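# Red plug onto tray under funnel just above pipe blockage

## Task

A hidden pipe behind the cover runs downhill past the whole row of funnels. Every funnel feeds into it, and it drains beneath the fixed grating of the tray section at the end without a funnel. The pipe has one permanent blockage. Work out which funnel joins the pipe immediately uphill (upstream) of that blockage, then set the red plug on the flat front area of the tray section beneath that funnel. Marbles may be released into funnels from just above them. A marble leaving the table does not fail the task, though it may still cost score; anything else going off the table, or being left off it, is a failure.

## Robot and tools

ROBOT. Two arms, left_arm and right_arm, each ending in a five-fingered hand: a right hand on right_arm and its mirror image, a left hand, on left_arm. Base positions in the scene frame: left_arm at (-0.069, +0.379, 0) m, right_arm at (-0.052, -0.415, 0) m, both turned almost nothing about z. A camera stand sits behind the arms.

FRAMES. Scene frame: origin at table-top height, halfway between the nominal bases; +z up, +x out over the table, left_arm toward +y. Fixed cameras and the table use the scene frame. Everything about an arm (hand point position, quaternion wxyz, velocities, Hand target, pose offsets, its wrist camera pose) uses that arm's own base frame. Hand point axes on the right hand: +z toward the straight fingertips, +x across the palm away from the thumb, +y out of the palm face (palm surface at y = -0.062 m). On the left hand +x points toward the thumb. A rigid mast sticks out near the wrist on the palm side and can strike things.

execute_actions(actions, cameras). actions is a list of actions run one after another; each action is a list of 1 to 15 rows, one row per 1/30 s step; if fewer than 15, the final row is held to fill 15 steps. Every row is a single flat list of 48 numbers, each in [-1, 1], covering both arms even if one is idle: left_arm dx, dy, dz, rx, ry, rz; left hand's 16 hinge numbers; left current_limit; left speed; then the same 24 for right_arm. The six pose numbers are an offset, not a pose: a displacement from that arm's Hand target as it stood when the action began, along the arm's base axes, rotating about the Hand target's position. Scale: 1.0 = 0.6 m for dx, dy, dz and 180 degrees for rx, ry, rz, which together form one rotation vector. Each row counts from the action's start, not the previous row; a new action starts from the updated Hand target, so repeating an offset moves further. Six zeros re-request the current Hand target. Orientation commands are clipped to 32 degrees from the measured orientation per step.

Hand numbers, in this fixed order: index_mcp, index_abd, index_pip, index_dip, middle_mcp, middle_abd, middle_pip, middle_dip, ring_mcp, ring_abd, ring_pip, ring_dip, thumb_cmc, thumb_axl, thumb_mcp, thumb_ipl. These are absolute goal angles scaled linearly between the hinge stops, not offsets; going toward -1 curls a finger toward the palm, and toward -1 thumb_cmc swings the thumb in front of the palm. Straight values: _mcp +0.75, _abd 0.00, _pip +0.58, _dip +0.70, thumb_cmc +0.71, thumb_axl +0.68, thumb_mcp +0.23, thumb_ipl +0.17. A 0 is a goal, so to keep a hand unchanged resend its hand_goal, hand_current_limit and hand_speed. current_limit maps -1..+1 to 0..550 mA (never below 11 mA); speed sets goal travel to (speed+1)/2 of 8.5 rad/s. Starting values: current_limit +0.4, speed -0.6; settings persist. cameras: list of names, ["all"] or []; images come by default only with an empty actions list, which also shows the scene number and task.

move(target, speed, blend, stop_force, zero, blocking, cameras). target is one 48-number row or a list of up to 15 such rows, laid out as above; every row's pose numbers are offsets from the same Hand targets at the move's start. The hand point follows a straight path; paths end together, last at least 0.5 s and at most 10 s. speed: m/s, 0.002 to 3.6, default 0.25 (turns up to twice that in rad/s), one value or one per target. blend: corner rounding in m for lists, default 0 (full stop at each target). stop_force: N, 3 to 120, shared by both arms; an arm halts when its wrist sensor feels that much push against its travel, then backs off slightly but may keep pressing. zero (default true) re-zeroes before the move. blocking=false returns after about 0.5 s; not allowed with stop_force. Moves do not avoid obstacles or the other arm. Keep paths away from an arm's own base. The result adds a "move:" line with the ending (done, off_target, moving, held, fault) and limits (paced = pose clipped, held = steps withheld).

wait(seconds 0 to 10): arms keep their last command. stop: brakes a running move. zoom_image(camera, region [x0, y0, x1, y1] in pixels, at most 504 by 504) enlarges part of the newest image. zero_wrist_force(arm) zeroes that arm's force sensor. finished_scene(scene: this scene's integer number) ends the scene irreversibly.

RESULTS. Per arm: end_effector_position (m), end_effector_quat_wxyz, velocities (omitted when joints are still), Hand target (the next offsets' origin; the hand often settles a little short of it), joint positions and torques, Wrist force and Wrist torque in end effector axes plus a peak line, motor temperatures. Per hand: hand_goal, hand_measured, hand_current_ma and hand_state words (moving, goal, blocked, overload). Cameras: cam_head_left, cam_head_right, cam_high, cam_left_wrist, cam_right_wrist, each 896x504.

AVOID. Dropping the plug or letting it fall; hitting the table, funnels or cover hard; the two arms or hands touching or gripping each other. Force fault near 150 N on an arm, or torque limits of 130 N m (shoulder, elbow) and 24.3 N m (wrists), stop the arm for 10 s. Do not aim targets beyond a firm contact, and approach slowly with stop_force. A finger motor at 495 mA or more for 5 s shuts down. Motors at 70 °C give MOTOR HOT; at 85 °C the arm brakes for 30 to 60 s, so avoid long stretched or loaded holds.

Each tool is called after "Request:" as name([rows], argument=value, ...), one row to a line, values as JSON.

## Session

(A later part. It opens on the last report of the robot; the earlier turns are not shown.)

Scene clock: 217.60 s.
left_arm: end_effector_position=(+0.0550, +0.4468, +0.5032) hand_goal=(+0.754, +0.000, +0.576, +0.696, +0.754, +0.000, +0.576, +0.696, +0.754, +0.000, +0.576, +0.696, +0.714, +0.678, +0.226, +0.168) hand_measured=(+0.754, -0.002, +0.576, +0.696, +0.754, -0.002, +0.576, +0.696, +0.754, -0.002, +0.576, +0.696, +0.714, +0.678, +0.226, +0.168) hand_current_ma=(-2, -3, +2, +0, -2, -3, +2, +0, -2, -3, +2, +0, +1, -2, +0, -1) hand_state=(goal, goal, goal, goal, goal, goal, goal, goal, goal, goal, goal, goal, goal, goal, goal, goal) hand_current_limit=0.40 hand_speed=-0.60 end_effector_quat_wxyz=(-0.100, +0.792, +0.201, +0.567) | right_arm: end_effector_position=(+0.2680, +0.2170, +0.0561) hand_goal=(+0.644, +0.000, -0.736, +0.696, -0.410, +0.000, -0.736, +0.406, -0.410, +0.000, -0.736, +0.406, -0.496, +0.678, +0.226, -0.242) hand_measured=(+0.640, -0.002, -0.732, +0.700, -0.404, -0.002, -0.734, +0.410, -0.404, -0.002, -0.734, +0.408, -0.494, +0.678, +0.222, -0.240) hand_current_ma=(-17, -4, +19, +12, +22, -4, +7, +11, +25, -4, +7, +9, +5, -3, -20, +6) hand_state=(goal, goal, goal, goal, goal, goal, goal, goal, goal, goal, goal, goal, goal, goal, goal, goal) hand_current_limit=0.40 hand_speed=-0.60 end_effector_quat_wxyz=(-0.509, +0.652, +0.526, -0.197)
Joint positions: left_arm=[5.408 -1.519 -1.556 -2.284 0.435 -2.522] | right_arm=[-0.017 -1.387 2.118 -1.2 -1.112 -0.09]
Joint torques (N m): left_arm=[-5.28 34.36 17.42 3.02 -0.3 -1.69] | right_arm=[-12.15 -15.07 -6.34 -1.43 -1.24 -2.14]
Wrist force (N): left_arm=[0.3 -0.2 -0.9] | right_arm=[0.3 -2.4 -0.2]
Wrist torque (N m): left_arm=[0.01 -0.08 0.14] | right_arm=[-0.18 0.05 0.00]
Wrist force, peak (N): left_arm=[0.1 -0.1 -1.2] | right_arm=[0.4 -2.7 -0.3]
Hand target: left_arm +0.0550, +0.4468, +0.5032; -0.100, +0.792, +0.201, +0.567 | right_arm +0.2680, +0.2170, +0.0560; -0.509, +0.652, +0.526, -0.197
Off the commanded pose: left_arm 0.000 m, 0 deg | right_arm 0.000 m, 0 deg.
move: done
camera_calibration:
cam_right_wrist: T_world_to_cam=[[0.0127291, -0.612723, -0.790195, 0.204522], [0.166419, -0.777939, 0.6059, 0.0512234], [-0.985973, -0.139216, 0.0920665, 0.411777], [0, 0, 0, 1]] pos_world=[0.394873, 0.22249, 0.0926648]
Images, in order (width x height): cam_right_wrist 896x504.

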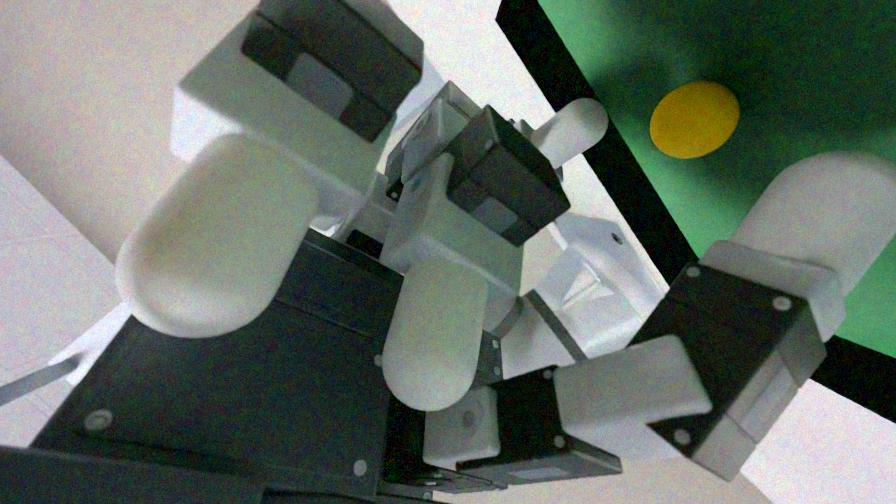

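Request:
move(target=[0,0,0,0,0,0,0.754,0,0.576,0.696,0.754,0,0.576,0.696,0.754,0,0.576,0.696,0.714,0.678,0.226,0.168,0.4,-0.6,-0.004,-0.0017,-0.0225,0,0,0,0.644,0,-0.737,0.696,-0.411,0,-0.737,0.406,-0.411,0,-0.737,0.406,-0.496,0.678,0.225,-0.243,0.4,-0.6], speed=0.03, stop_force=4)

Request:
move(target=[0,0,0,0,0,0,0.754,0,0.576,0.696,0.754,0,0.576,0.696,0.754,0,0.576,0.696,0.714,0.678,0.226,0.168,0.4,-0.6,0,0,0,0,0,0,0.5,0,-0.737,0.696,-0.411,0,-0.737,0.406,-0.411,0,-0.737,0.406,-0.496,0.678,0.06,-0.243,0,-0.85], speed=0.05, cameras=["cam_right_wrist"])

Request:
zoom_image(camera="cam_right_wrist", region=[550, 40, 896, 260])

Scene clock: 260.57 s.
left_arm: end_effector_position=(+0.0550, +0.4468, +0.5032) hand_goal=(+0.754, +0.000, +0.576, +0.696, +0.754, +0.000, +0.576, +0.696, +0.754, +0.000, +0.576, +0.696, +0.714, +0.678, +0.226, +0.168) hand_measured=(+0.754, -0.002, +0.576, +0.696, +0.754, -0.002, +0.576, +0.696, +0.754, -0.002, +0.576, +0.696, +0.714, +0.678, +0.226, +0.168) hand_current_ma=(-2, -3, +2, +0, -2, -3, +2, +0, -2, -3, +2, +0, +1, -2, +0, -1) hand_state=(goal, goal, goal, goal, goal, goal, goal, goal, goal, goal, goal, goal, goal, goal, goal, goal) hand_current_limit=0.40 hand_speed=-0.60 end_effector_quat_wxyz=(-0.100, +0.792, +0.201, +0.567) | right_arm: end_effector_position=(+0.2656, +0.2160, +0.0425) hand_goal=(+0.644, +0.000, -0.736, +0.696, -0.410, +0.000, -0.736, +0.406, -0.410, +0.000, -0.736, +0.406, -0.496, +0.678, +0.226, -0.242) hand_measured=(+0.640, -0.002, -0.732, +0.700, -0.404, -0.002, -0.734, +0.408, -0.404, -0.002, -0.734, +0.408, -0.494, +0.678, +0.222, -0.240) hand_current_ma=(-17, -4, +19, +12, +22, -4, +7, +11, +25, -4, +7, +9, +5, -3, -20, +6) hand_state=(goal, goal, goal, goal, goal, goal, goal, goal, goal, goal, goal, goal, goal, goal, goal, goal) hand_current_limit=0.40 hand_speed=-0.60 end_effector_quat_wxyz=(-0.509, +0.652, +0.526, -0.197)
Joint positions: left_arm=[5.408 -1.519 -1.556 -2.284 0.435 -2.522] | right_arm=[-0.02 -1.367 2.14 -1.241 -1.114 -0.091]
Joint torques (N m): left_arm=[-5.24 33.65 17.3 3.01 -0.38 -1.79] | right_arm=[-10.58 -16.27 -5.38 -1.51 -1.41 -1.69]
Wrist force (N): left_arm=[0.1 -0.1 -0.8] | right_arm=[0.4 -2.3 -0.6]
Wrist torque (N m): left_arm=[0.02 -0.06 0.13] | right_arm=[-0.15 0.03 0.02]
Wrist force, peak (N): left_arm=[0.4 -0.1 -1.2] | right_arm=[0.5 -2.9 -0.4]
Hand target: left_arm +0.0550, +0.4468, +0.5032; -0.100, +0.792, +0.201, +0.567 | right_arm +0.2656, +0.2160, +0.0425; -0.509, +0.652, +0.526, -0.197
Off the commanded pose: left_arm 0.000 m, 0 deg | right_arm 0.000 m, 0 deg.
move: done

Scene clock: 261.23 s.
left_arm: end_effector_position=(+0.0550, +0.4468, +0.5032) hand_goal=(+0.754, +0.000, +0.576, +0.696, +0.754, +0.000, +0.576, +0.696, +0.754, +0.000, +0.576, +0.696, +0.714, +0.678, +0.226, +0.168) hand_measured=(+0.754, -0.002, +0.576, +0.696, +0.754, -0.002, +0.576, +0.696, +0.754, -0.002, +0.576, +0.696, +0.714, +0.678, +0.226, +0.168) hand_current_ma=(-2, -3, +2, +0, -2, -3, +2, +0, -2, -3, +2, +0, +1, -2, +0, -1) hand_state=(goal, goal, goal, goal, goal, goal, goal, goal, goal, goal, goal, goal, goal, goal, goal, goal) hand_current_limit=0.40 hand_speed=-0.60 end_effector_quat_wxyz=(-0.100, +0.792, +0.201, +0.567) | right_arm: end_effector_position=(+0.2656, +0.2160, +0.0425) hand_goal=(+0.500, +0.000, -0.736, +0.696, -0.410, +0.000, -0.736, +0.406, -0.410, +0.000, -0.736, +0.406, -0.496, +0.678, +0.060, -0.242) hand_measured=(+0.498, -0.002, -0.732, +0.700, -0.404, -0.002, -0.734, +0.410, -0.404, -0.002, -0.734, +0.408, -0.494, +0.678, +0.062, -0.240) hand_current_ma=(-9, -4, +19, +12, +22, -4, +7, +11, +25, -4, +7, +9, +5, -3, +10, +6) hand_state=(goal, goal, goal, goal, goal, goal, goal, goal, goal, goal, goal, goal, goal, goal, goal, goal) hand_current_limit=0.00 hand_speed=-0.85 end_effector_quat_wxyz=(-0.509, +0.652, +0.526, -0.197)
Joint positions: left_arm=[5.408 -1.519 -1.556 -2.284 0.435 -2.522] | right_arm=[-0.02 -1.367 2.14 -1.241 -1.114 -0.091]
Joint torques (N m): left_arm=[-5.25 33.59 17.65 2.98 -0.31 -1.68] | right_arm=[-10.11 -15.27 -4.46 -1.39 -1.3 -1.95]
Wrist force (N): left_arm=[0.1 -0.1 -0.9] | right_arm=[0.4 -2.3 -0.1]
Wrist torque (N m): left_arm=[0.03 -0.06 0.12] | right_arm=[-0.18 0.02 0.01]
Wrist force, peak (N): left_arm=[0.3 0.0 -1.1] | right_arm=[0.4 -2.6 -0.2]
Hand target: left_arm +0.0550, +0.4468, +0.5032; -0.100, +0.792, +0.201, +0.567 | right_arm +0.2656, +0.2160, +0.0425; -0.509, +0.652, +0.526, -0.197
Off the commanded pose: left_arm 0.000 m, 0 deg | right_arm 0.000 m, 0 deg.
move: done
camera_calibration:
cam_right_wrist: T_world_to_cam=[[0.0127291, -0.612723, -0.790195, 0.193131], [0.166419, -0.777939, 0.6059, 0.0590074], [-0.985973, -0.139216, 0.0920665, 0.410509], [0, 0, 0, 1]] pos_world=[0.392473, 0.22139, 0.0790648]
Images, in order (width x height): cam_right_wrist 896x504.

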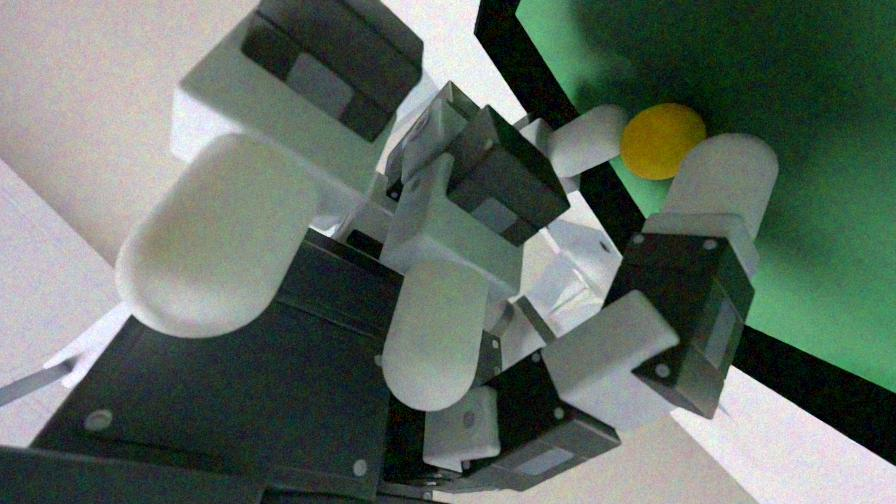

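Scaled by 1.457.

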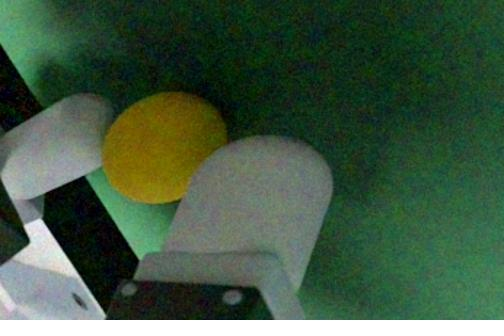

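Request:
move(target=[0,0,0,0,0,0,0.754,0,0.576,0.696,0.754,0,0.576,0.696,0.754,0,0.576,0.696,0.714,0.678,0.226,0.168,0.4,-0.6,0,0,0,0,0,0,0.3,0,-0.737,0.696,-0.411,0,-0.737,0.406,-0.411,0,-0.737,0.406,-0.496,0.678,0.0,-0.243,0,-0.85], speed=0.05, cameras=["cam_right_wrist"])

Request:
zoom_image(camera="cam_right_wrist", region=[550, 40, 896, 260])

Scene clock: 267.83 s.
left_arm: end_effector_position=(+0.0550, +0.4468, +0.5032) hand_goal=(+0.754, +0.000, +0.576, +0.696, +0.754, +0.000, +0.576, +0.696, +0.754, +0.000, +0.576, +0.696, +0.714, +0.678, +0.226, +0.168) hand_measured=(+0.754, -0.002, +0.576, +0.696, +0.754, -0.002, +0.576, +0.696, +0.754, -0.002, +0.576, +0.696, +0.714, +0.678, +0.226, +0.168) hand_current_ma=(-2, -3, +2, +0, -2, -3, +2, +0, -2, -3, +2, +0, +1, -2, +0, -1) hand_state=(goal, goal, goal, goal, goal, goal, goal, goal, goal, goal, goal, goal, goal, goal, goal, goal) hand_current_limit=0.40 hand_speed=-0.60 end_effector_quat_wxyz=(-0.100, +0.792, +0.201, +0.567) | right_arm: end_effector_position=(+0.2656, +0.2160, +0.0425) hand_goal=(+0.300, +0.000, -0.736, +0.696, -0.410, +0.000, -0.736, +0.406, -0.410, +0.000, -0.736, +0.406, -0.496, +0.678, +0.000, -0.242) hand_measured=(+0.450, -0.002, -0.726, +0.700, -0.404, -0.002, -0.734, +0.408, -0.404, -0.002, -0.734, +0.408, -0.494, +0.678, +0.028, -0.236) hand_current_ma=(+275, -4, +44, +15, +22, -4, +7, +11, +25, -4, +7, +9, +5, -3, +161, +38) hand_state=(blocked, goal, goal, goal, goal, goal, goal, goal, goal, goal, goal, goal, goal, goal, blocked, goal) hand_current_limit=0.00 hand_speed=-0.85 end_effector_quat_wxyz=(-0.509, +0.652, +0.526, -0.197)
Joint positions: left_arm=[5.408 -1.519 -1.556 -2.284 0.435 -2.522] | right_arm=[-0.02 -1.367 2.14 -1.241 -1.114 -0.091]
Joint torques (N m): left_arm=[-5.69 33.16 17.63 3.06 -0.49 -1.73] | right_arm=[-12.54 -17.31 -6.02 -0.87 -1.23 -1.99]
Wrist force (N): left_arm=[0.1 -0.2 -0.8] | right_arm=[0.6 -3.1 -0.3]
Wrist torque (N m): left_arm=[0.01 -0.06 0.12] | right_arm=[-0.18 0.03 0.03]
Wrist force, peak (N): left_arm=[0.2 -0.1 -1.1] | right_arm=[1.0 -3.7 -0.3]
Hand target: left_arm +0.0550, +0.4468, +0.5032; -0.100, +0.792, +0.201, +0.567 | right_arm +0.2656, +0.2160, +0.0425; -0.509, +0.652, +0.526, -0.197
Off the commanded pose: left_arm 0.000 m, 0 deg | right_arm 0.000 m, 0 deg.
move: done
camera_calibration:
cam_right_wrist: T_world_to_cam=[[0.0127291, -0.612723, -0.790195, 0.193131], [0.166419, -0.777939, 0.6059, 0.0590074], [-0.985973, -0.139216, 0.0920665, 0.410509], [0, 0, 0, 1]] pos_world=[0.392473, 0.22139, 0.0790648]
Images, in order (width x height): cam_right_wrist 896x504.

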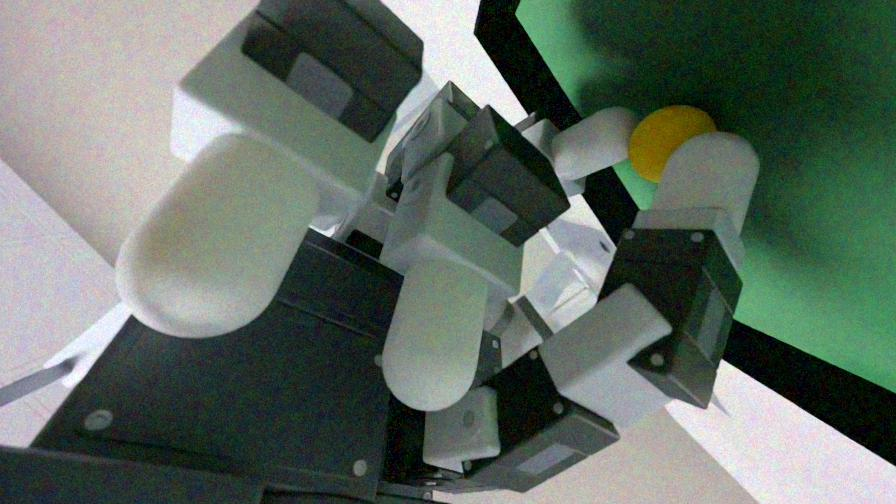

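Scaled by 1.457.

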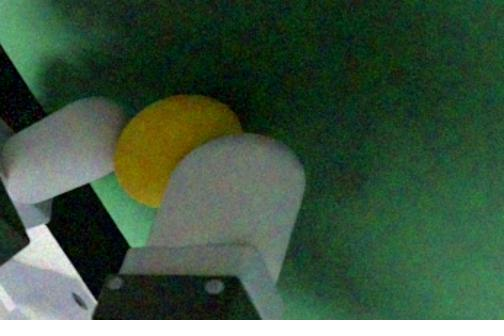

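Request:
move(target=[0,0,0,0,0,0,0.754,0,0.576,0.696,0.754,0,0.576,0.696,0.754,0,0.576,0.696,0.714,0.678,0.226,0.168,0.4,-0.6,0,0,0.05,0,0,0,0.3,0,-0.737,0.696,-0.411,0,-0.737,0.406,-0.411,0,-0.737,0.406,-0.496,0.678,0.0,-0.243,0,-0.85], speed=0.05, cameras=["cam_right_wrist"])

Scene clock: 272.23 s.
left_arm: end_effector_position=(+0.0550, +0.4468, +0.5032) hand_goal=(+0.754, +0.000, +0.576, +0.696, +0.754, +0.000, +0.576, +0.696, +0.754, +0.000, +0.576, +0.696, +0.714, +0.678, +0.226, +0.168) hand_measured=(+0.754, -0.002, +0.576, +0.696, +0.754, -0.002, +0.576, +0.696, +0.754, -0.002, +0.576, +0.696, +0.714, +0.678, +0.226, +0.168) hand_current_ma=(-2, -3, +2, +0, -2, -3, +2, +0, -2, -3, +2, +0, +1, -2, +0, -1) hand_state=(goal, goal, goal, goal, goal, goal, goal, goal, goal, goal, goal, goal, goal, goal, goal, goal) hand_current_limit=0.40 hand_speed=-0.60 end_effector_quat_wxyz=(-0.100, +0.792, +0.201, +0.567) | right_arm: end_effector_position=(+0.2656, +0.2160, +0.0725) hand_goal=(+0.300, +0.000, -0.736, +0.696, -0.410, +0.000, -0.736, +0.406, -0.410, +0.000, -0.736, +0.406, -0.496, +0.678, +0.000, -0.242) hand_measured=(+0.442, -0.002, -0.718, +0.704, -0.404, -0.002, -0.734, +0.410, -0.404, -0.002, -0.734, +0.408, -0.494, +0.678, +0.028, -0.232) hand_current_ma=(+275, -4, +74, +32, +22, -4, +7, +11, +25, -4, +7, +9, +5, -3, +161, +53) hand_state=(blocked, goal, goal, goal, goal, goal, goal, goal, goal, goal, goal, goal, goal, goal, blocked, goal) hand_current_limit=0.00 hand_speed=-0.85 end_effector_quat_wxyz=(-0.509, +0.652, +0.526, -0.197)
Joint positions: left_arm=[5.408 -1.519 -1.556 -2.284 0.435 -2.522] | right_arm=[-0.02 -1.422 2.106 -1.153 -1.114 -0.091]
Joint torques (N m): left_arm=[-5.56 33.14 17.16 2.86 -0.37 -1.86] | right_arm=[2.04 -33.74 -27.28 1.72 -0.62 -0.23]
Wrist force (N): left_arm=[0.1 -0.2 -0.7] | right_arm=[0.1 -2.3 0.1]
Wrist torque (N m): left_arm=[0.00 -0.05 0.13] | right_arm=[-0.19 0.06 -0.01]
Wrist force, peak (N): left_arm=[0.2 0.0 -1.1] | right_arm=[0.8 -4.0 -0.2]
Hand target: left_arm +0.0550, +0.4468, +0.5032; -0.100, +0.792, +0.201, +0.567 | right_arm +0.2656, +0.2160, +0.0725; -0.509, +0.652, +0.526, -0.197
Off the commanded pose: left_arm 0.000 m, 0 deg | right_arm 0.000 m, 0 deg.
move: done
camera_calibration:
cam_right_wrist: T_world_to_cam=[[0.0125912, -0.612744, -0.790181, 0.216816], [0.166402, -0.77794, 0.605904, 0.0408975], [-0.985978, -0.139117, 0.092167, 0.407725], [0, 0, 0, 1]] pos_world=[0.392472, 0.22139, 0.108965]
Images, in order (width x height): cam_right_wrist 896x504.

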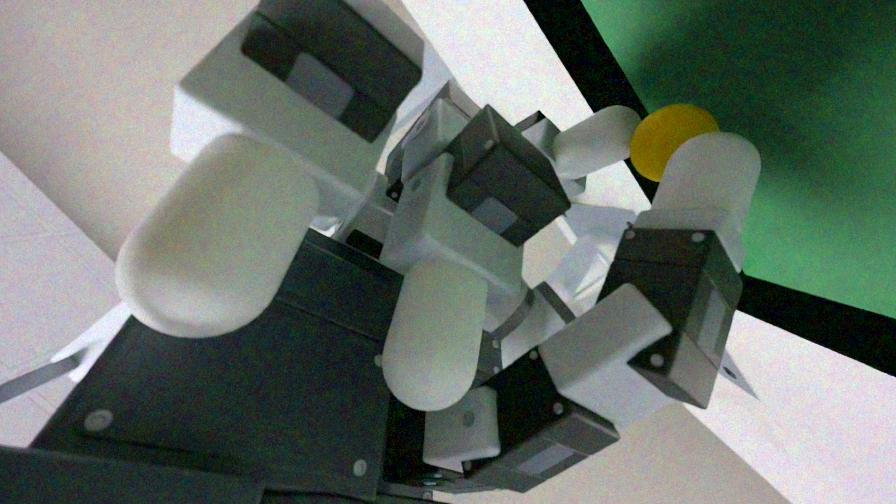

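Request:
move([
  [0,0,0,0,0,0,0.754,0,0.576,0.696,0.754,0,0.576,0.696,0.754,0,0.576,0.696,0.714,0.678,0.226,0.168,0.4,-0.6,0,0,0.4867,0,0,0,0.3,0,-0.737,0.696,-0.411,0,-0.737,0.406,-0.411,0,-0.737,0.406,-0.496,0.678,0.0,-0.243,0,-0.85],
  [0,0,0,0,0,0,0.754,0,0.576,0.696,0.754,0,0.576,0.696,0.754,0,0.576,0.696,0.714,0.678,0.226,0.168,0.4,-0.6,0.3407,-0.16,0.5792,-0.184,-0.3185,0,0.3,0,-0.737,0.696,-0.411,0,-0.737,0.406,-0.411,0,-0.737,0.406,-0.496,0.678,0.0,-0.243,0,-0.85],
], speed=[0.25,0.35], blend=[0.04,0], cameras=["cam_right_wrist"])

Request:
move([
  [0,0,0,0,0,0,0.754,0,0.576,0.696,0.754,0,0.576,0.696,0.754,0,0.576,0.696,0.714,0.678,0.226,0.168,0.4,-0.6,0.0025,0.5533,0,0.4068,0.0715,-0.4861,0.3,0,-0.737,0.696,-0.411,0,-0.737,0.406,-0.411,0,-0.737,0.406,-0.496,0.678,0.0,-0.243,0,-0.85],
  [0,0,0,0,0,0,0.754,0,0.576,0.696,0.754,0,0.576,0.696,0.754,0,0.576,0.696,0.714,0.678,0.226,0.168,0.4,-0.6,0.0025,0.5533,-0.113,0.4068,0.0715,-0.4861,0.3,0,-0.737,0.696,-0.411,0,-0.737,0.406,-0.411,0,-0.737,0.406,-0.496,0.678,0.0,-0.243,0,-0.85],
], speed=[0.35,0.12], blend=[0.01,0], cameras=["cam_right_wrist"])

Request:
zoom_image(camera="cam_right_wrist", region=[550, 0, 896, 250])

Scene clock: 282.63 s.
left_arm: end_effector_position=(+0.0550, +0.4468, +0.5032) hand_goal=(+0.754, +0.000, +0.576, +0.696, +0.754, +0.000, +0.576, +0.696, +0.754, +0.000, +0.576, +0.696, +0.714, +0.678, +0.226, +0.168) hand_measured=(+0.754, -0.002, +0.576, +0.696, +0.754, -0.002, +0.576, +0.696, +0.754, -0.002, +0.576, +0.696, +0.714, +0.678, +0.226, +0.168) hand_current_ma=(-2, -3, +2, +0, -2, -3, +2, +0, -2, -3, +2, +0, +1, -2, +0, -1) hand_state=(goal, goal, goal, goal, goal, goal, goal, goal, goal, goal, goal, goal, goal, goal, goal, goal) hand_current_limit=0.40 hand_speed=-0.60 end_effector_quat_wxyz=(-0.100, +0.792, +0.201, +0.567) | right_arm: end_effector_position=(+0.4700, +0.1200, +0.4200) hand_goal=(+0.300, +0.000, -0.736, +0.696, -0.410, +0.000, -0.736, +0.406, -0.410, +0.000, -0.736, +0.406, -0.496, +0.678, +0.000, -0.242) hand_measured=(+0.442, -0.002, -0.718, +0.704, -0.404, -0.002, -0.734, +0.410, -0.404, -0.002, -0.734, +0.408, -0.494, +0.678, +0.028, -0.232) hand_current_ma=(+275, -4, +78, +33, +22, -4, +7, +11, +25, -4, +7, +9, +5, -3, +161, +54) hand_state=(blocked, goal, goal, goal, goal, goal, goal, goal, goal, goal, goal, goal, goal, goal, blocked, goal) hand_current_limit=0.00 hand_speed=-0.85 end_effector_quat_wxyz=(+0.001, +0.778, +0.628, +0.000)
Joint positions: left_arm=[5.408 -1.519 -1.556 -2.284 0.435 -2.522] | right_arm=[0.068 -1.77 1.589 -1.391 -1.572 0.281]
Joint torques (N m): left_arm=[-5.68 33.43 16.96 3 -0.25 -1.8] | right_arm=[8.15 -25.15 -14.51 -4.78 -1.69 1.87]
Wrist force (N): left_arm=[0.1 0.0 -0.7] | right_arm=[1.0 -1.8 -1.0]
Wrist torque (N m): left_arm=[0.03 -0.06 0.12] | right_arm=[-0.17 -0.15 -0.21]
Wrist force, peak (N): left_arm=[0.0 0.1 -1.3] | right_arm=[0.3 -3.2 -0.3]
Hand target: left_arm +0.0550, +0.4468, +0.5032; -0.100, +0.792, +0.201, +0.567 | right_arm +0.4700, +0.1200, +0.4200; +0.001, +0.778, +0.628, +0.000
Off the commanded pose: left_arm 0.000 m, 0 deg | right_arm 0.000 m, 0 deg.
move: done
camera_calibration:
cam_right_wrist: T_world_to_cam=[[0.474771, -0.879652, -0.0283481, -0.0751451], [-0.588979, -0.341492, 0.732452, -0.0288748], [-0.653984, -0.331051, -0.680228, 0.755299], [0, 0, 0, 1]] pos_world=[0.512624, 0.17408, 0.532794]
Images, in order (width x height): cam_right_wrist 896x504.

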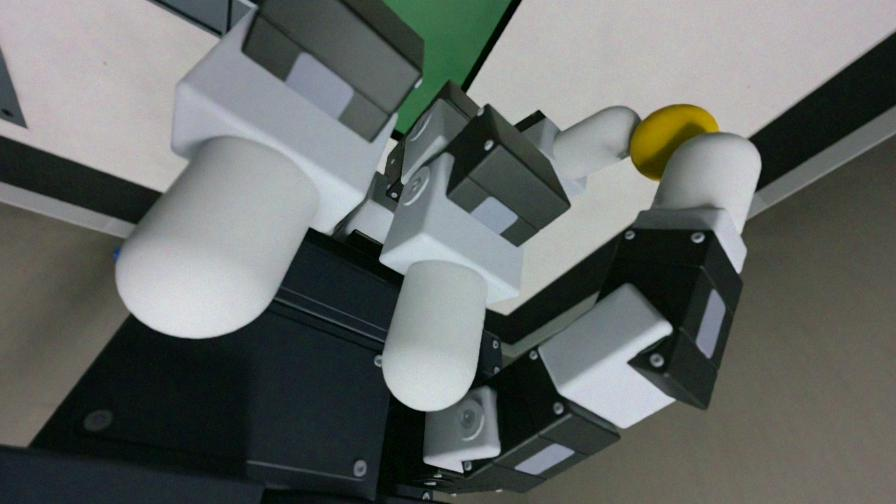

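Scene clock: 286.73 s.
left_arm: end_effector_position=(+0.0550, +0.4468, +0.5032) hand_goal=(+0.754, +0.000, +0.576, +0.696, +0.754, +0.000, +0.576, +0.696, +0.754, +0.000, +0.576, +0.696, +0.714, +0.678, +0.226, +0.168) hand_measured=(+0.754, -0.002, +0.576, +0.696, +0.754, -0.002, +0.576, +0.696, +0.754, -0.002, +0.576, +0.696, +0.714, +0.678, +0.226, +0.168) hand_current_ma=(-2, -3, +2, +0, -2, -3, +2, +0, -2, -3, +2, +0, +1, -2, +0, -1) hand_state=(goal, goal, goal, goal, goal, goal, goal, goal, goal, goal, goal, goal, goal, goal, goal, goal) hand_current_limit=0.40 hand_speed=-0.60 end_effector_quat_wxyz=(-0.100, +0.792, +0.201, +0.567) | right_arm: end_effector_position=(+0.4715, +0.4520, +0.3523) hand_goal=(+0.300, +0.000, -0.736, +0.696, -0.410, +0.000, -0.736, +0.406, -0.410, +0.000, -0.736, +0.406, -0.496, +0.678, +0.000, -0.242) hand_measured=(+0.430, -0.002, -0.734, +0.702, -0.404, -0.002, -0.734, +0.410, -0.404, -0.002, -0.734, +0.408, -0.494, +0.678, +0.038, -0.222) hand_current_ma=(+274, -4, +10, +25, +22, -4, +7, +11, +25, -4, +7, +9, +5, -3, +225, +111) hand_state=(blocked, goal, goal, goal, goal, goal, goal, goal, goal, goal, goal, goal, goal, goal, blocked, goal) hand_current_limit=0.00 hand_speed=-0.85 end_effector_quat_wxyz=(-0.477, +0.823, -0.161, +0.263)
Joint positions: left_arm=[5.408 -1.519 -1.556 -2.284 0.435 -2.522] | right_arm=[0.452 -1.443 1.83 -3.075 -1.188 2.651]
Joint torques (N m): left_arm=[-5.43 34.07 17.62 2.88 -0.41 -1.73] | right_arm=[7.83 -18.26 -12.12 -3.95 -1.44 1.6]
Wrist force (N): left_arm=[0.3 0.0 -1.0] | right_arm=[1.5 -5.0 -1.8]
Wrist torque (N m): left_arm=[0.05 -0.08 0.14] | right_arm=[-0.26 -0.01 -0.16]
Wrist force, peak (N): left_arm=[0.0 -0.3 -1.1] | right_arm=[1.5 -5.0 -1.8]
Hand target: left_arm +0.0550, +0.4468, +0.5032; -0.100, +0.792, +0.201, +0.567 | right_arm +0.4715, +0.4520, +0.3522; -0.477, +0.823, -0.161, +0.263
Off the commanded pose: left_arm 0.000 m, 0 deg | right_arm 0.000 m, 0 deg.
move: done
camera_calibration:
cam_right_wrist: T_world_to_cam=[[-0.606244, 0.0930911, -0.789812, 0.552535], [-0.794532, -0.0278631, 0.606583, 0.134468], [0.0344608, 0.995268, 0.0908557, -0.37559], [0, 0, 0, 1]] pos_world=[0.454753, 0.326123, 0.388958]
Images, in order (width x height): cam_right_wrist 896x504.

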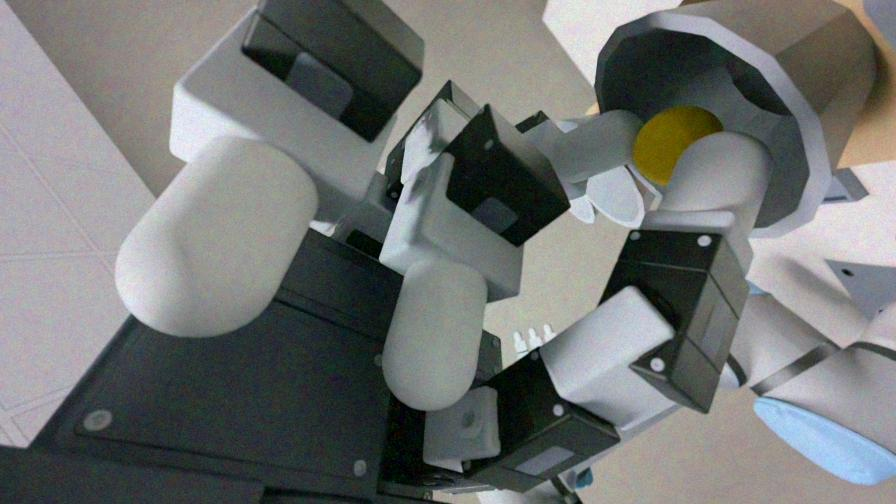

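Scaled by 1.457.

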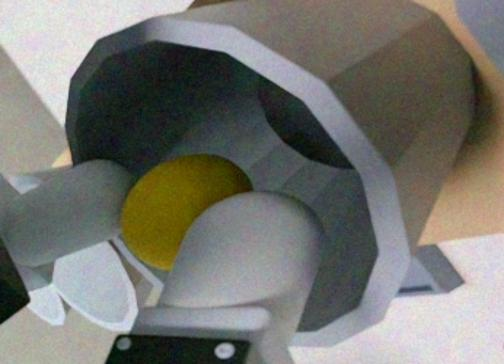

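Request:
move(target=[0,0,0,0,0,0,0.754,0,0.576,0.696,0.754,0,0.576,0.696,0.754,0,0.576,0.696,0.714,0.678,0.226,0.168,0.4,-0.6,0.003,0.002,0.013,0,0,0,0.3,0,-0.737,0.696,-0.411,0,-0.737,0.406,-0.411,0,-0.737,0.406,-0.496,0.678,0.0,-0.243,0,-0.85], speed=0.03, cameras=["cam_right_wrist"])

Request:
zoom_image(camera="cam_right_wrist", region=[550, 0, 896, 250])

Scene clock: 297.60 s.
left_arm: end_effector_position=(+0.0550, +0.4468, +0.5032) hand_goal=(+0.754, +0.000, +0.576, +0.696, +0.754, +0.000, +0.576, +0.696, +0.754, +0.000, +0.576, +0.696, +0.714, +0.678, +0.226, +0.168) hand_measured=(+0.754, -0.002, +0.576, +0.696, +0.754, -0.002, +0.576, +0.696, +0.754, -0.002, +0.576, +0.696, +0.714, +0.678, +0.226, +0.168) hand_current_ma=(-2, -3, +2, +0, -2, -3, +2, +0, -2, -3, +2, +0, +1, -2, +0, -1) hand_state=(goal, goal, goal, goal, goal, goal, goal, goal, goal, goal, goal, goal, goal, goal, goal, goal) hand_current_limit=0.40 hand_speed=-0.60 end_effector_quat_wxyz=(-0.100, +0.792, +0.201, +0.567) | right_arm: end_effector_position=(+0.4733, +0.4531, +0.3600) hand_goal=(+0.300, +0.000, -0.736, +0.696, -0.410, +0.000, -0.736, +0.406, -0.410, +0.000, -0.736, +0.406, -0.496, +0.678, +0.000, -0.242) hand_measured=(+0.424, -0.002, -0.720, +0.704, -0.404, -0.002, -0.734, +0.408, -0.404, -0.002, -0.734, +0.408, -0.494, +0.678, +0.040, -0.222) hand_current_ma=(+275, -4, +70, +30, +22, -4, +7, +11, +25, -4, +7, +9, +5, -3, +229, +114) hand_state=(blocked, goal, goal, goal, goal, goal, goal, goal, goal, goal, goal, goal, goal, goal, blocked, goal) hand_current_limit=0.00 hand_speed=-0.85 end_effector_quat_wxyz=(-0.477, +0.823, -0.161, +0.263)
Joint positions: left_arm=[5.408 -1.519 -1.556 -2.284 0.435 -2.522] | right_arm=[0.453 -1.445 1.811 -3.054 -1.189 2.652]
Joint torques (N m): left_arm=[-4.89 34.41 17.6 2.87 -0.33 -1.76] | right_arm=[8.32 -36.79 -35.94 -0.66 -1.76 1.54]
Wrist force (N): left_arm=[0.0 -0.2 -0.9] | right_arm=[0.3 -2.0 -0.1]
Wrist torque (N m): left_arm=[0.02 -0.04 0.12] | right_arm=[-0.14 0.05 -0.19]
Wrist force, peak (N): left_arm=[0.1 0.0 -1.1] | right_arm=[1.4 -5.3 -1.7]
Hand target: left_arm +0.0550, +0.4468, +0.5032; -0.100, +0.792, +0.201, +0.567 | right_arm +0.4733, +0.4532, +0.3600; -0.477, +0.823, -0.161, +0.263
Off the commanded pose: left_arm 0.000 m, 0 deg | right_arm 0.000 m, 0 deg.
move: done
camera_calibration:
cam_right_wrist: T_world_to_cam=[[-0.606244, 0.0930911, -0.789812, 0.559596], [-0.794532, -0.0278631, 0.606583, 0.13126], [0.0344608, 0.995268, 0.0908557, -0.377546], [0, 0, 0, 1]] pos_world=[0.456553, 0.327323, 0.396658]
Images, in order (width x height): cam_right_wrist 896x504.

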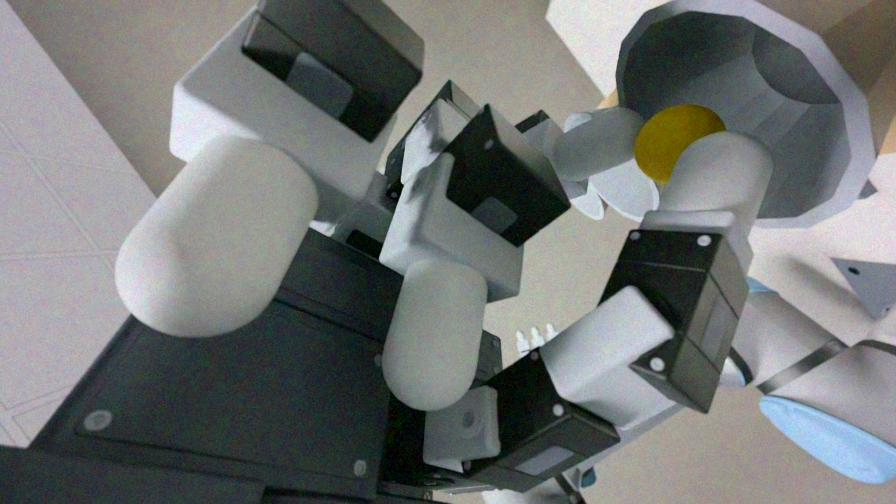

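Scaled by 1.457.

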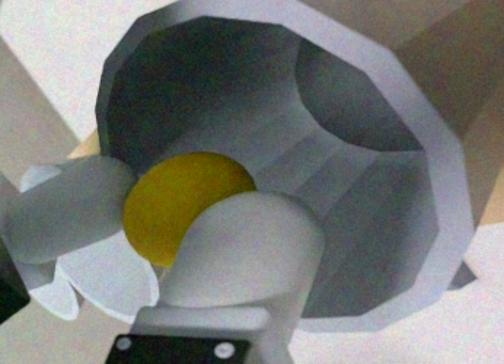

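Request:
move(target=[0,0,0,0,0,0,0.754,0,0.576,0.696,0.754,0,0.576,0.696,0.754,0,0.576,0.696,0.714,0.678,0.226,0.168,0.4,-0.6,-0.003,0,-0.003,0,0,0,0.3,0,-0.737,0.696,-0.411,0,-0.737,0.406,-0.411,0,-0.737,0.406,-0.496,0.678,0.0,-0.243,0,-0.85], speed=0.03)

Request:
move(target=[0,0,0,0,0,0,0.754,0,0.576,0.696,0.754,0,0.576,0.696,0.754,0,0.576,0.696,0.714,0.678,0.226,0.168,0.4,-0.6,0,0,0,0,0,0,0.6,0,-0.737,0.696,-0.411,0,-0.737,0.406,-0.411,0,-0.737,0.406,-0.496,0.678,0.1,-0.243,0.2,-0.7], speed=0.05, cameras=["cam_right_wrist", "cam_head_left", "cam_head_right"])

Scene clock: 324.67 s.
left_arm: end_effector_position=(+0.0550, +0.4468, +0.5032) hand_goal=(+0.754, +0.000, +0.576, +0.696, +0.754, +0.000, +0.576, +0.696, +0.754, +0.000, +0.576, +0.696, +0.714, +0.678, +0.226, +0.168) hand_measured=(+0.754, -0.002, +0.576, +0.696, +0.754, -0.002, +0.576, +0.696, +0.754, -0.002, +0.576, +0.696, +0.714, +0.678, +0.226, +0.168) hand_current_ma=(-2, -3, +2, +0, -2, -3, +2, +0, -2, -3, +2, +0, +1, -2, +0, -1) hand_state=(goal, goal, goal, goal, goal, goal, goal, goal, goal, goal, goal, goal, goal, goal, goal, goal) hand_current_limit=0.40 hand_speed=-0.60 end_effector_quat_wxyz=(-0.100, +0.792, +0.201, +0.567) | right_arm: end_effector_position=(+0.4716, +0.4532, +0.3583) hand_goal=(+0.300, +0.000, -0.736, +0.696, -0.410, +0.000, -0.736, +0.406, -0.410, +0.000, -0.736, +0.406, -0.496, +0.678, +0.000, -0.242) hand_measured=(+0.424, -0.002, -0.720, +0.704, -0.404, -0.002, -0.734, +0.410, -0.404, -0.002, -0.734, +0.408, -0.494, +0.678, +0.040, -0.222) hand_current_ma=(+275, -4, +71, +30, +22, -4, +7, +11, +25, -4, +7, +9, +5, -3, +229, +114) hand_state=(blocked, goal, goal, goal, goal, goal, goal, goal, goal, goal, goal, goal, goal, goal, blocked, goal) hand_current_limit=0.00 hand_speed=-0.85 end_effector_quat_wxyz=(-0.477, +0.823, -0.161, +0.263)
Joint positions: left_arm=[5.408 -1.519 -1.556 -2.284 0.435 -2.522] | right_arm=[0.455 -1.447 1.817 -3.059 -1.191 2.652]
Joint torques (N m): left_arm=[-4.94 34.14 16.66 2.98 -0.37 -1.75] | right_arm=[10.45 -36.62 -13.38 -4.52 -1.6 1.67]
Wrist force (N): left_arm=[0.0 -0.1 -0.8] | right_arm=[0.2 -2.2 0.4]
Wrist torque (N m): left_arm=[0.02 -0.03 0.11] | right_arm=[-0.19 0.05 -0.20]
Wrist force, peak (N): left_arm=[0.1 -0.2 -1.2] | right_arm=[0.2 -2.4 0.3]
Hand target: left_arm +0.0550, +0.4468, +0.5032; -0.100, +0.792, +0.201, +0.567 | right_arm +0.4715, +0.4532, +0.3582; -0.477, +0.823, -0.161, +0.263
Off the commanded pose: left_arm 0.000 m, 0 deg | right_arm 0.000 m, 0 deg.
move: done

Scene clock: 325.47 s.
left_arm: end_effector_position=(+0.0550, +0.4468, +0.5032) hand_goal=(+0.754, +0.000, +0.576, +0.696, +0.754, +0.000, +0.576, +0.696, +0.754, +0.000, +0.576, +0.696, +0.714, +0.678, +0.226, +0.168) hand_measured=(+0.754, -0.002, +0.576, +0.696, +0.754, -0.002, +0.576, +0.696, +0.754, -0.002, +0.576, +0.696, +0.714, +0.678, +0.226, +0.168) hand_current_ma=(-2, -3, +2, +0, -2, -3, +2, +0, -2, -3, +2, +0, +1, -2, +0, -1) hand_state=(goal, goal, goal, goal, goal, goal, goal, goal, goal, goal, goal, goal, goal, goal, goal, goal) hand_current_limit=0.40 hand_speed=-0.60 end_effector_quat_wxyz=(-0.100, +0.792, +0.201, +0.567) | right_arm: end_effector_position=(+0.4715, +0.4532, +0.3582) hand_goal=(+0.600, +0.000, -0.736, +0.696, -0.410, +0.000, -0.736, +0.406, -0.410, +0.000, -0.736, +0.406, -0.496, +0.678, +0.100, -0.242) hand_measured=(+0.584, -0.002, -0.738, +0.692, -0.404, -0.002, -0.734, +0.410, -0.404, -0.002, -0.734, +0.408, -0.494, +0.678, +0.098, -0.238) hand_current_ma=(-68, -4, -7, -12, +22, -4, +7, +11, +25, -4, +7, +9, +5, -3, -12, +16) hand_state=(goal, goal, goal, goal, goal, goal, goal, goal, goal, goal, goal, goal, goal, goal, goal, goal) hand_current_limit=0.20 hand_speed=-0.70 end_effector_quat_wxyz=(-0.477, +0.823, -0.161, +0.263)
Joint positions: left_arm=[5.408 -1.519 -1.556 -2.284 0.435 -2.522] | right_arm=[0.455 -1.447 1.818 -3.06 -1.191 2.652]
Joint torques (N m): left_arm=[-4.8 34.42 17.47 3.05 -0.41 -1.76] | right_arm=[9.1 -35.27 -12.81 -3.9 -1.43 1.89]
Wrist force (N): left_arm=[0.1 -0.2 -1.0] | right_arm=[0.3 -2.5 0.3]
Wrist torque (N m): left_arm=[0.02 -0.06 0.13] | right_arm=[-0.21 0.03 -0.19]
Wrist force, peak (N): left_arm=[0.2 -0.2 -1.0] | right_arm=[0.6 -3.6 -0.8]
Hand target: left_arm +0.0550, +0.4468, +0.5032; -0.100, +0.792, +0.201, +0.567 | right_arm +0.4715, +0.4532, +0.3582; -0.477, +0.823, -0.161, +0.263
Off the commanded pose: left_arm 0.000 m, 0 deg | right_arm 0.000 m, 0 deg.
move: done
camera_calibration:
cam_right_wrist: T_world_to_cam=[[-0.606244, 0.0930911, -0.789812, 0.557223], [-0.794532, -0.0278631, 0.606583, 0.130941], [0.0344608, 0.995268, 0.0908557, -0.377333], [0, 0, 0, 1]] pos_world=[0.454853, 0.327323, 0.394958]
Images, in order (width x height): cam_head_left 896x504, cam_head_right 896x504, cam_right_wrist 896x504.

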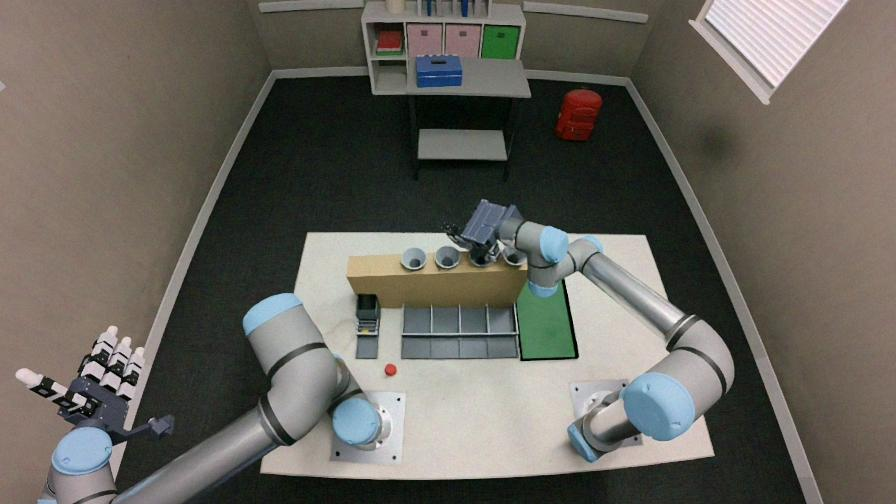

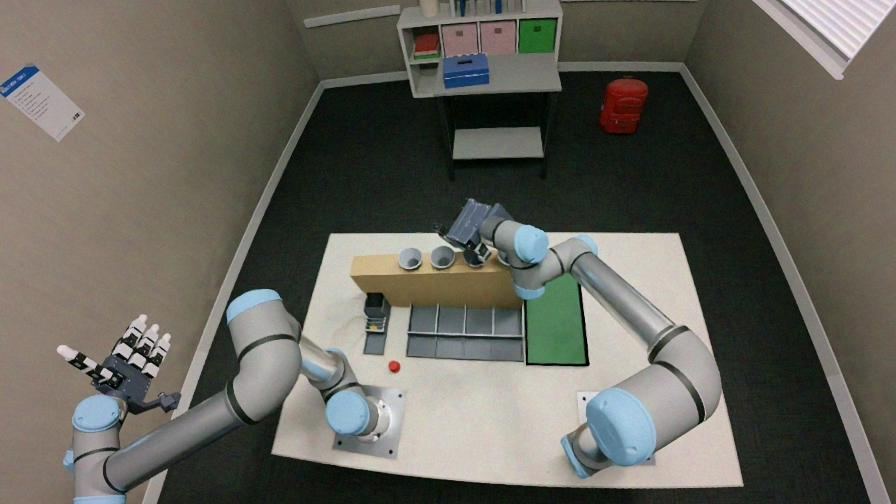

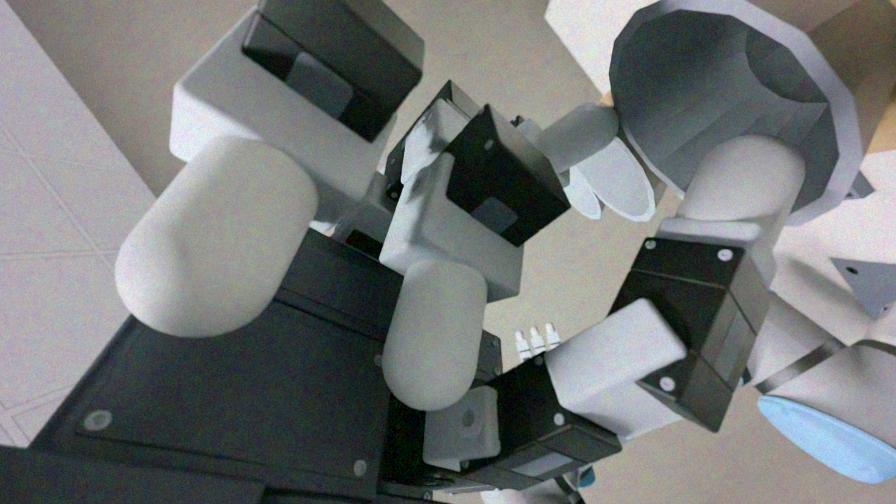

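Request:
move(target=[0,0,0,0,0,0,0.754,0,0.576,0.696,0.754,0,0.576,0.696,0.754,0,0.576,0.696,0.714,0.678,0.226,0.168,0.4,-0.6,0,0,0.103,0,0,0,0.6,0,-0.737,0.696,-0.411,0,-0.737,0.406,-0.411,0,-0.737,0.406,-0.496,0.678,0.1,-0.243,0.2,-0.7], speed=0.12, cameras=["cam_right_wrist", "cam_head_left", "cam_head_right"])

Request:
zoom_image(camera="cam_head_left", region=[345, 280, 405, 370])

Request:
zoom_image(camera="cam_head_right", region=[345, 280, 405, 370])

Scene clock: 330.37 s.
left_arm: end_effector_position=(+0.0550, +0.4468, +0.5032) hand_goal=(+0.754, +0.000, +0.576, +0.696, +0.754, +0.000, +0.576, +0.696, +0.754, +0.000, +0.576, +0.696, +0.714, +0.678, +0.226, +0.168) hand_measured=(+0.754, -0.002, +0.576, +0.696, +0.754, -0.002, +0.576, +0.696, +0.754, -0.002, +0.576, +0.696, +0.714, +0.678, +0.226, +0.168) hand_current_ma=(-2, -3, +2, +0, -2, -3, +2, +0, -2, -3, +2, +0, +1, -2, +0, -1) hand_state=(goal, goal, goal, goal, goal, goal, goal, goal, goal, goal, goal, goal, goal, goal, goal, goal) hand_current_limit=0.40 hand_speed=-0.60 end_effector_quat_wxyz=(-0.100, +0.792, +0.201, +0.567) | right_arm: end_effector_position=(+0.4715, +0.4531, +0.4200) hand_goal=(+0.600, +0.000, -0.736, +0.696, -0.410, +0.000, -0.736, +0.406, -0.410, +0.000, -0.736, +0.406, -0.496, +0.678, +0.100, -0.242) hand_measured=(+0.586, -0.002, -0.738, +0.694, -0.404, -0.002, -0.734, +0.410, -0.404, -0.002, -0.734, +0.408, -0.494, +0.678, +0.098, -0.238) hand_current_ma=(-64, -4, -6, -10, +22, -4, +7, +11, +25, -4, +7, +9, +5, -3, -12, +16) hand_state=(goal, goal, goal, goal, goal, goal, goal, goal, goal, goal, goal, goal, goal, goal, goal, goal) hand_current_limit=0.20 hand_speed=-0.70 end_effector_quat_wxyz=(-0.477, +0.823, -0.161, +0.263)
Joint positions: left_arm=[5.408 -1.519 -1.556 -2.284 0.435 -2.522] | right_arm=[0.455 -1.489 1.701 -2.9 -1.191 2.652]
Joint torques (N m): left_arm=[-5.94 34.36 17.03 2.85 -0.32 -1.73] | right_arm=[-1.28 -37.19 -36.64 -1.28 -1.24 -1.82]
Wrist force (N): left_arm=[0.1 -0.1 -0.8] | right_arm=[0.6 -2.2 -0.1]
Wrist torque (N m): left_arm=[0.02 -0.05 0.12] | right_arm=[-0.15 0.00 -0.10]
Wrist force, peak (N): left_arm=[0.3 -0.1 -1.3] | right_arm=[0.9 -2.9 -0.5]
Hand target: left_arm +0.0550, +0.4468, +0.5032; -0.100, +0.792, +0.201, +0.567 | right_arm +0.4715, +0.4532, +0.4200; -0.477, +0.823, -0.161, +0.263
Off the commanded pose: left_arm 0.000 m, 0 deg | right_arm 0.000 m, 0 deg.
move: done
camera_calibration:
cam_right_wrist: T_world_to_cam=[[-0.606244, 0.0930911, -0.789812, 0.605955], [-0.794532, -0.0278631, 0.606583, 0.0935148], [0.0344608, 0.995268, 0.0908557, -0.382939], [0, 0, 0, 1]] pos_world=[0.454853, 0.327323, 0.456658]
Images, in order (width x height): cam_head_left 896x504, cam_head_right 896x504, cam_right_wrist 896x504.

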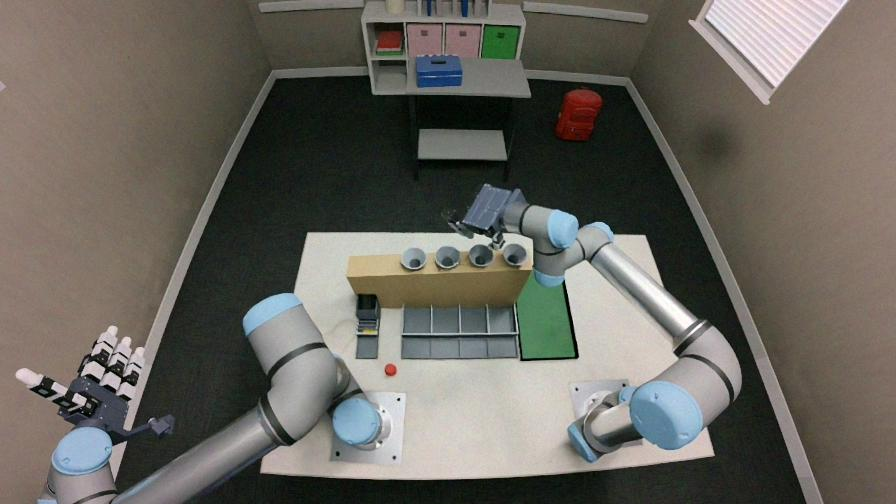

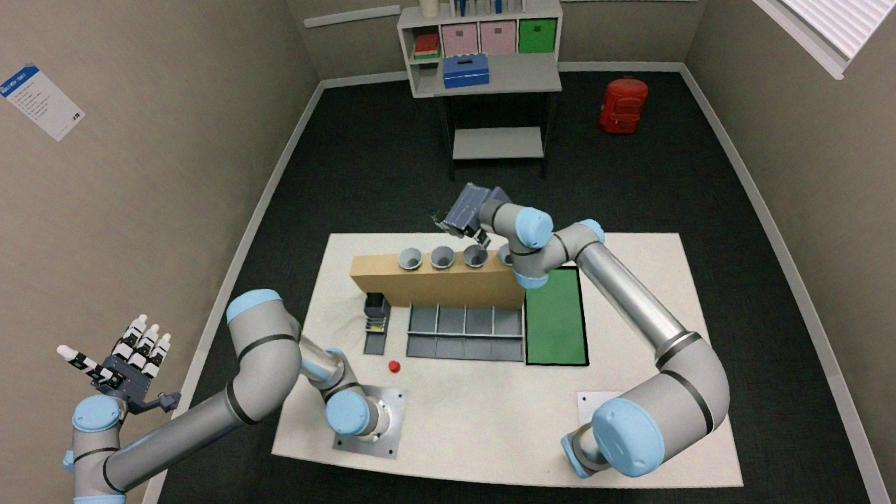

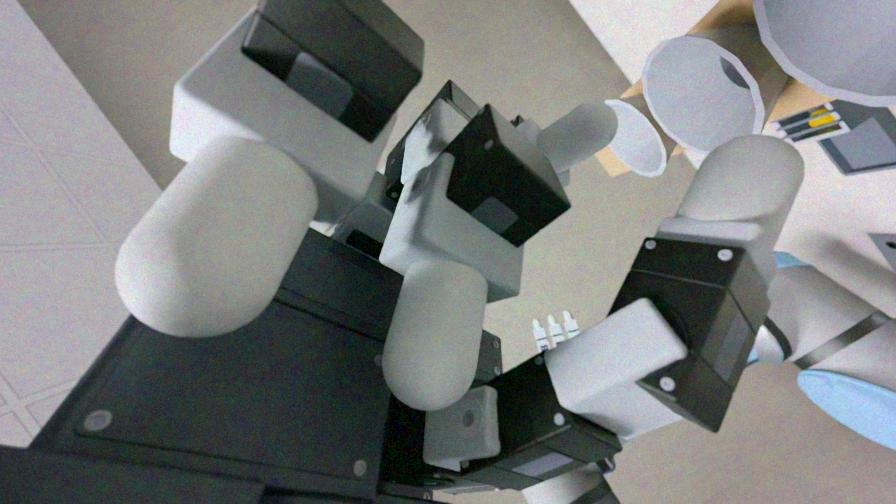

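Scaled by 5.600.

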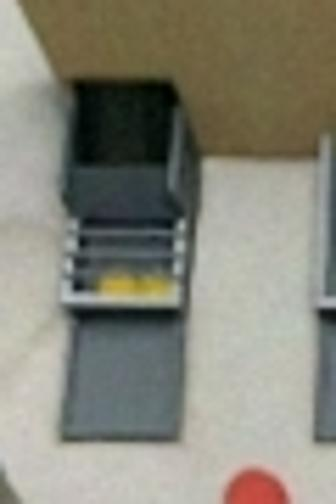

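Scaled by 5.600.

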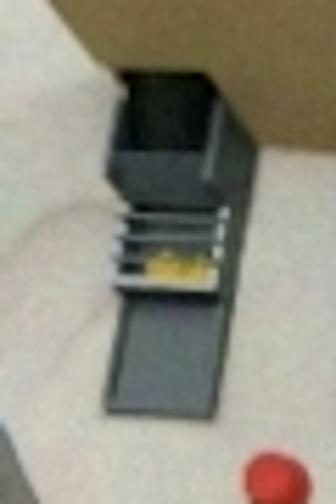

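Request:
zoom_image(camera="cam_right_wrist", region=[760, 80, 896, 190])

Scaled by 3.706.

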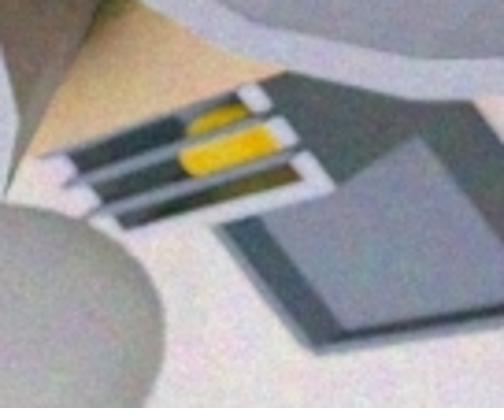

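Request:
move(target=[0,0,0,0,0,0,0.754,0,0.576,0.696,0.754,0,0.576,0.696,0.754,0,0.576,0.696,0.714,0.678,0.226,0.168,0.4,-0.6,-0.4428,0.4995,0,0,0,0.0556,0.644,0,-0.737,0.696,-0.411,0,-0.737,0.406,-0.411,0,-0.737,0.406,-0.496,0.678,0.225,-0.243,0.4,-0.6], speed=0.35, cameras=["cam_right_wrist"])

Scene clock: 345.40 s.
left_arm: end_effector_position=(+0.0550, +0.4468, +0.5032) hand_goal=(+0.754, +0.000, +0.576, +0.696, +0.754, +0.000, +0.576, +0.696, +0.754, +0.000, +0.576, +0.696, +0.714, +0.678, +0.226, +0.168) hand_measured=(+0.754, -0.002, +0.576, +0.696, +0.754, -0.002, +0.576, +0.696, +0.754, -0.002, +0.576, +0.696, +0.714, +0.678, +0.226, +0.168) hand_current_ma=(-2, -3, +2, +0, -2, -3, +2, +0, -2, -3, +2, +0, +1, -2, +0, -1) hand_state=(goal, goal, goal, goal, goal, goal, goal, goal, goal, goal, goal, goal, goal, goal, goal, goal) hand_current_limit=0.40 hand_speed=-0.60 end_effector_quat_wxyz=(-0.100, +0.792, +0.201, +0.567) | right_arm: end_effector_position=(+0.2058, +0.7528, +0.4200) hand_goal=(+0.644, +0.000, -0.736, +0.696, -0.410, +0.000, -0.736, +0.406, -0.410, +0.000, -0.736, +0.406, -0.496, +0.678, +0.226, -0.242) hand_measured=(+0.630, -0.002, -0.738, +0.694, -0.404, -0.002, -0.734, +0.408, -0.404, -0.002, -0.734, +0.408, -0.494, +0.678, +0.222, -0.240) hand_current_ma=(-66, -4, -5, -10, +22, -4, +7, +11, +25, -4, +7, +9, +5, -3, -21, +13) hand_state=(goal, goal, goal, goal, goal, goal, goal, goal, goal, goal, goal, goal, goal, goal, goal, goal) hand_current_limit=0.40 hand_speed=-0.60 end_effector_quat_wxyz=(-0.498, +0.834, -0.089, +0.221)
Joint positions: left_arm=[5.408 -1.519 -1.556 -2.284 0.435 -2.522] | right_arm=[1.164 -1.158 1.284 -2.847 -1.677 2.878]
Joint torques (N m): left_arm=[-4.86 33.37 17.89 3.06 -0.32 -1.86] | right_arm=[8.86 -34.54 -37.61 -0.87 -1.99 1.85]
Wrist force (N): left_arm=[0.1 0.0 -0.9] | right_arm=[0.5 -2.3 -0.2]
Wrist torque (N m): left_arm=[0.04 -0.05 0.11] | right_arm=[-0.17 0.04 -0.16]
Wrist force, peak (N): left_arm=[-0.2 -0.3 -1.2] | right_arm=[-1.0 -3.2 0.1]
Hand target: left_arm +0.0550, +0.4468, +0.5032; -0.100, +0.792, +0.201, +0.567 | right_arm +0.2058, +0.7529, +0.4200; -0.498, +0.834, -0.089, +0.221
Off the commanded pose: left_arm 0.000 m, 0 deg | right_arm 0.000 m, 0 deg.
move: done
camera_calibration:
cam_right_wrist: T_world_to_cam=[[-0.613179, -0.0136756, -0.789826, 0.498796], [-0.777613, -0.165523, 0.606564, -0.00908952], [-0.139029, 0.986111, 0.0908607, -0.629342], [0, 0, 0, 1]] pos_world=[0.211286, 0.625918, 0.456658]
Images, in order (width x height): cam_right_wrist 896x504.

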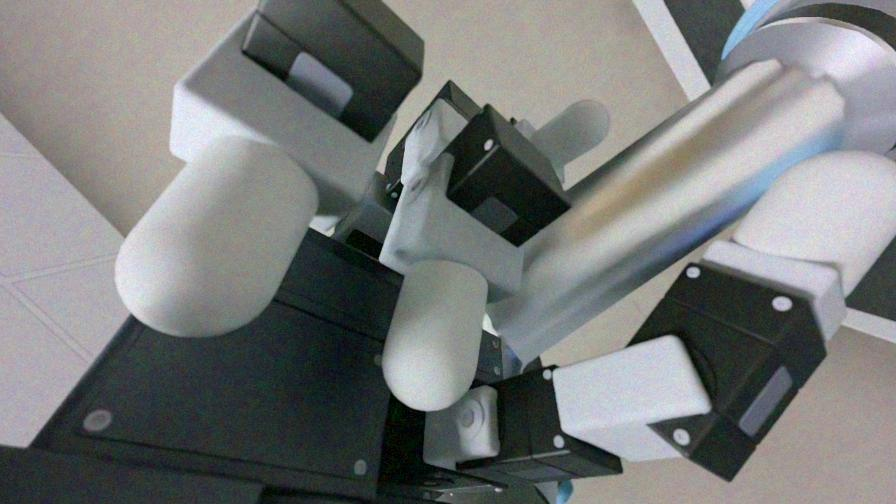

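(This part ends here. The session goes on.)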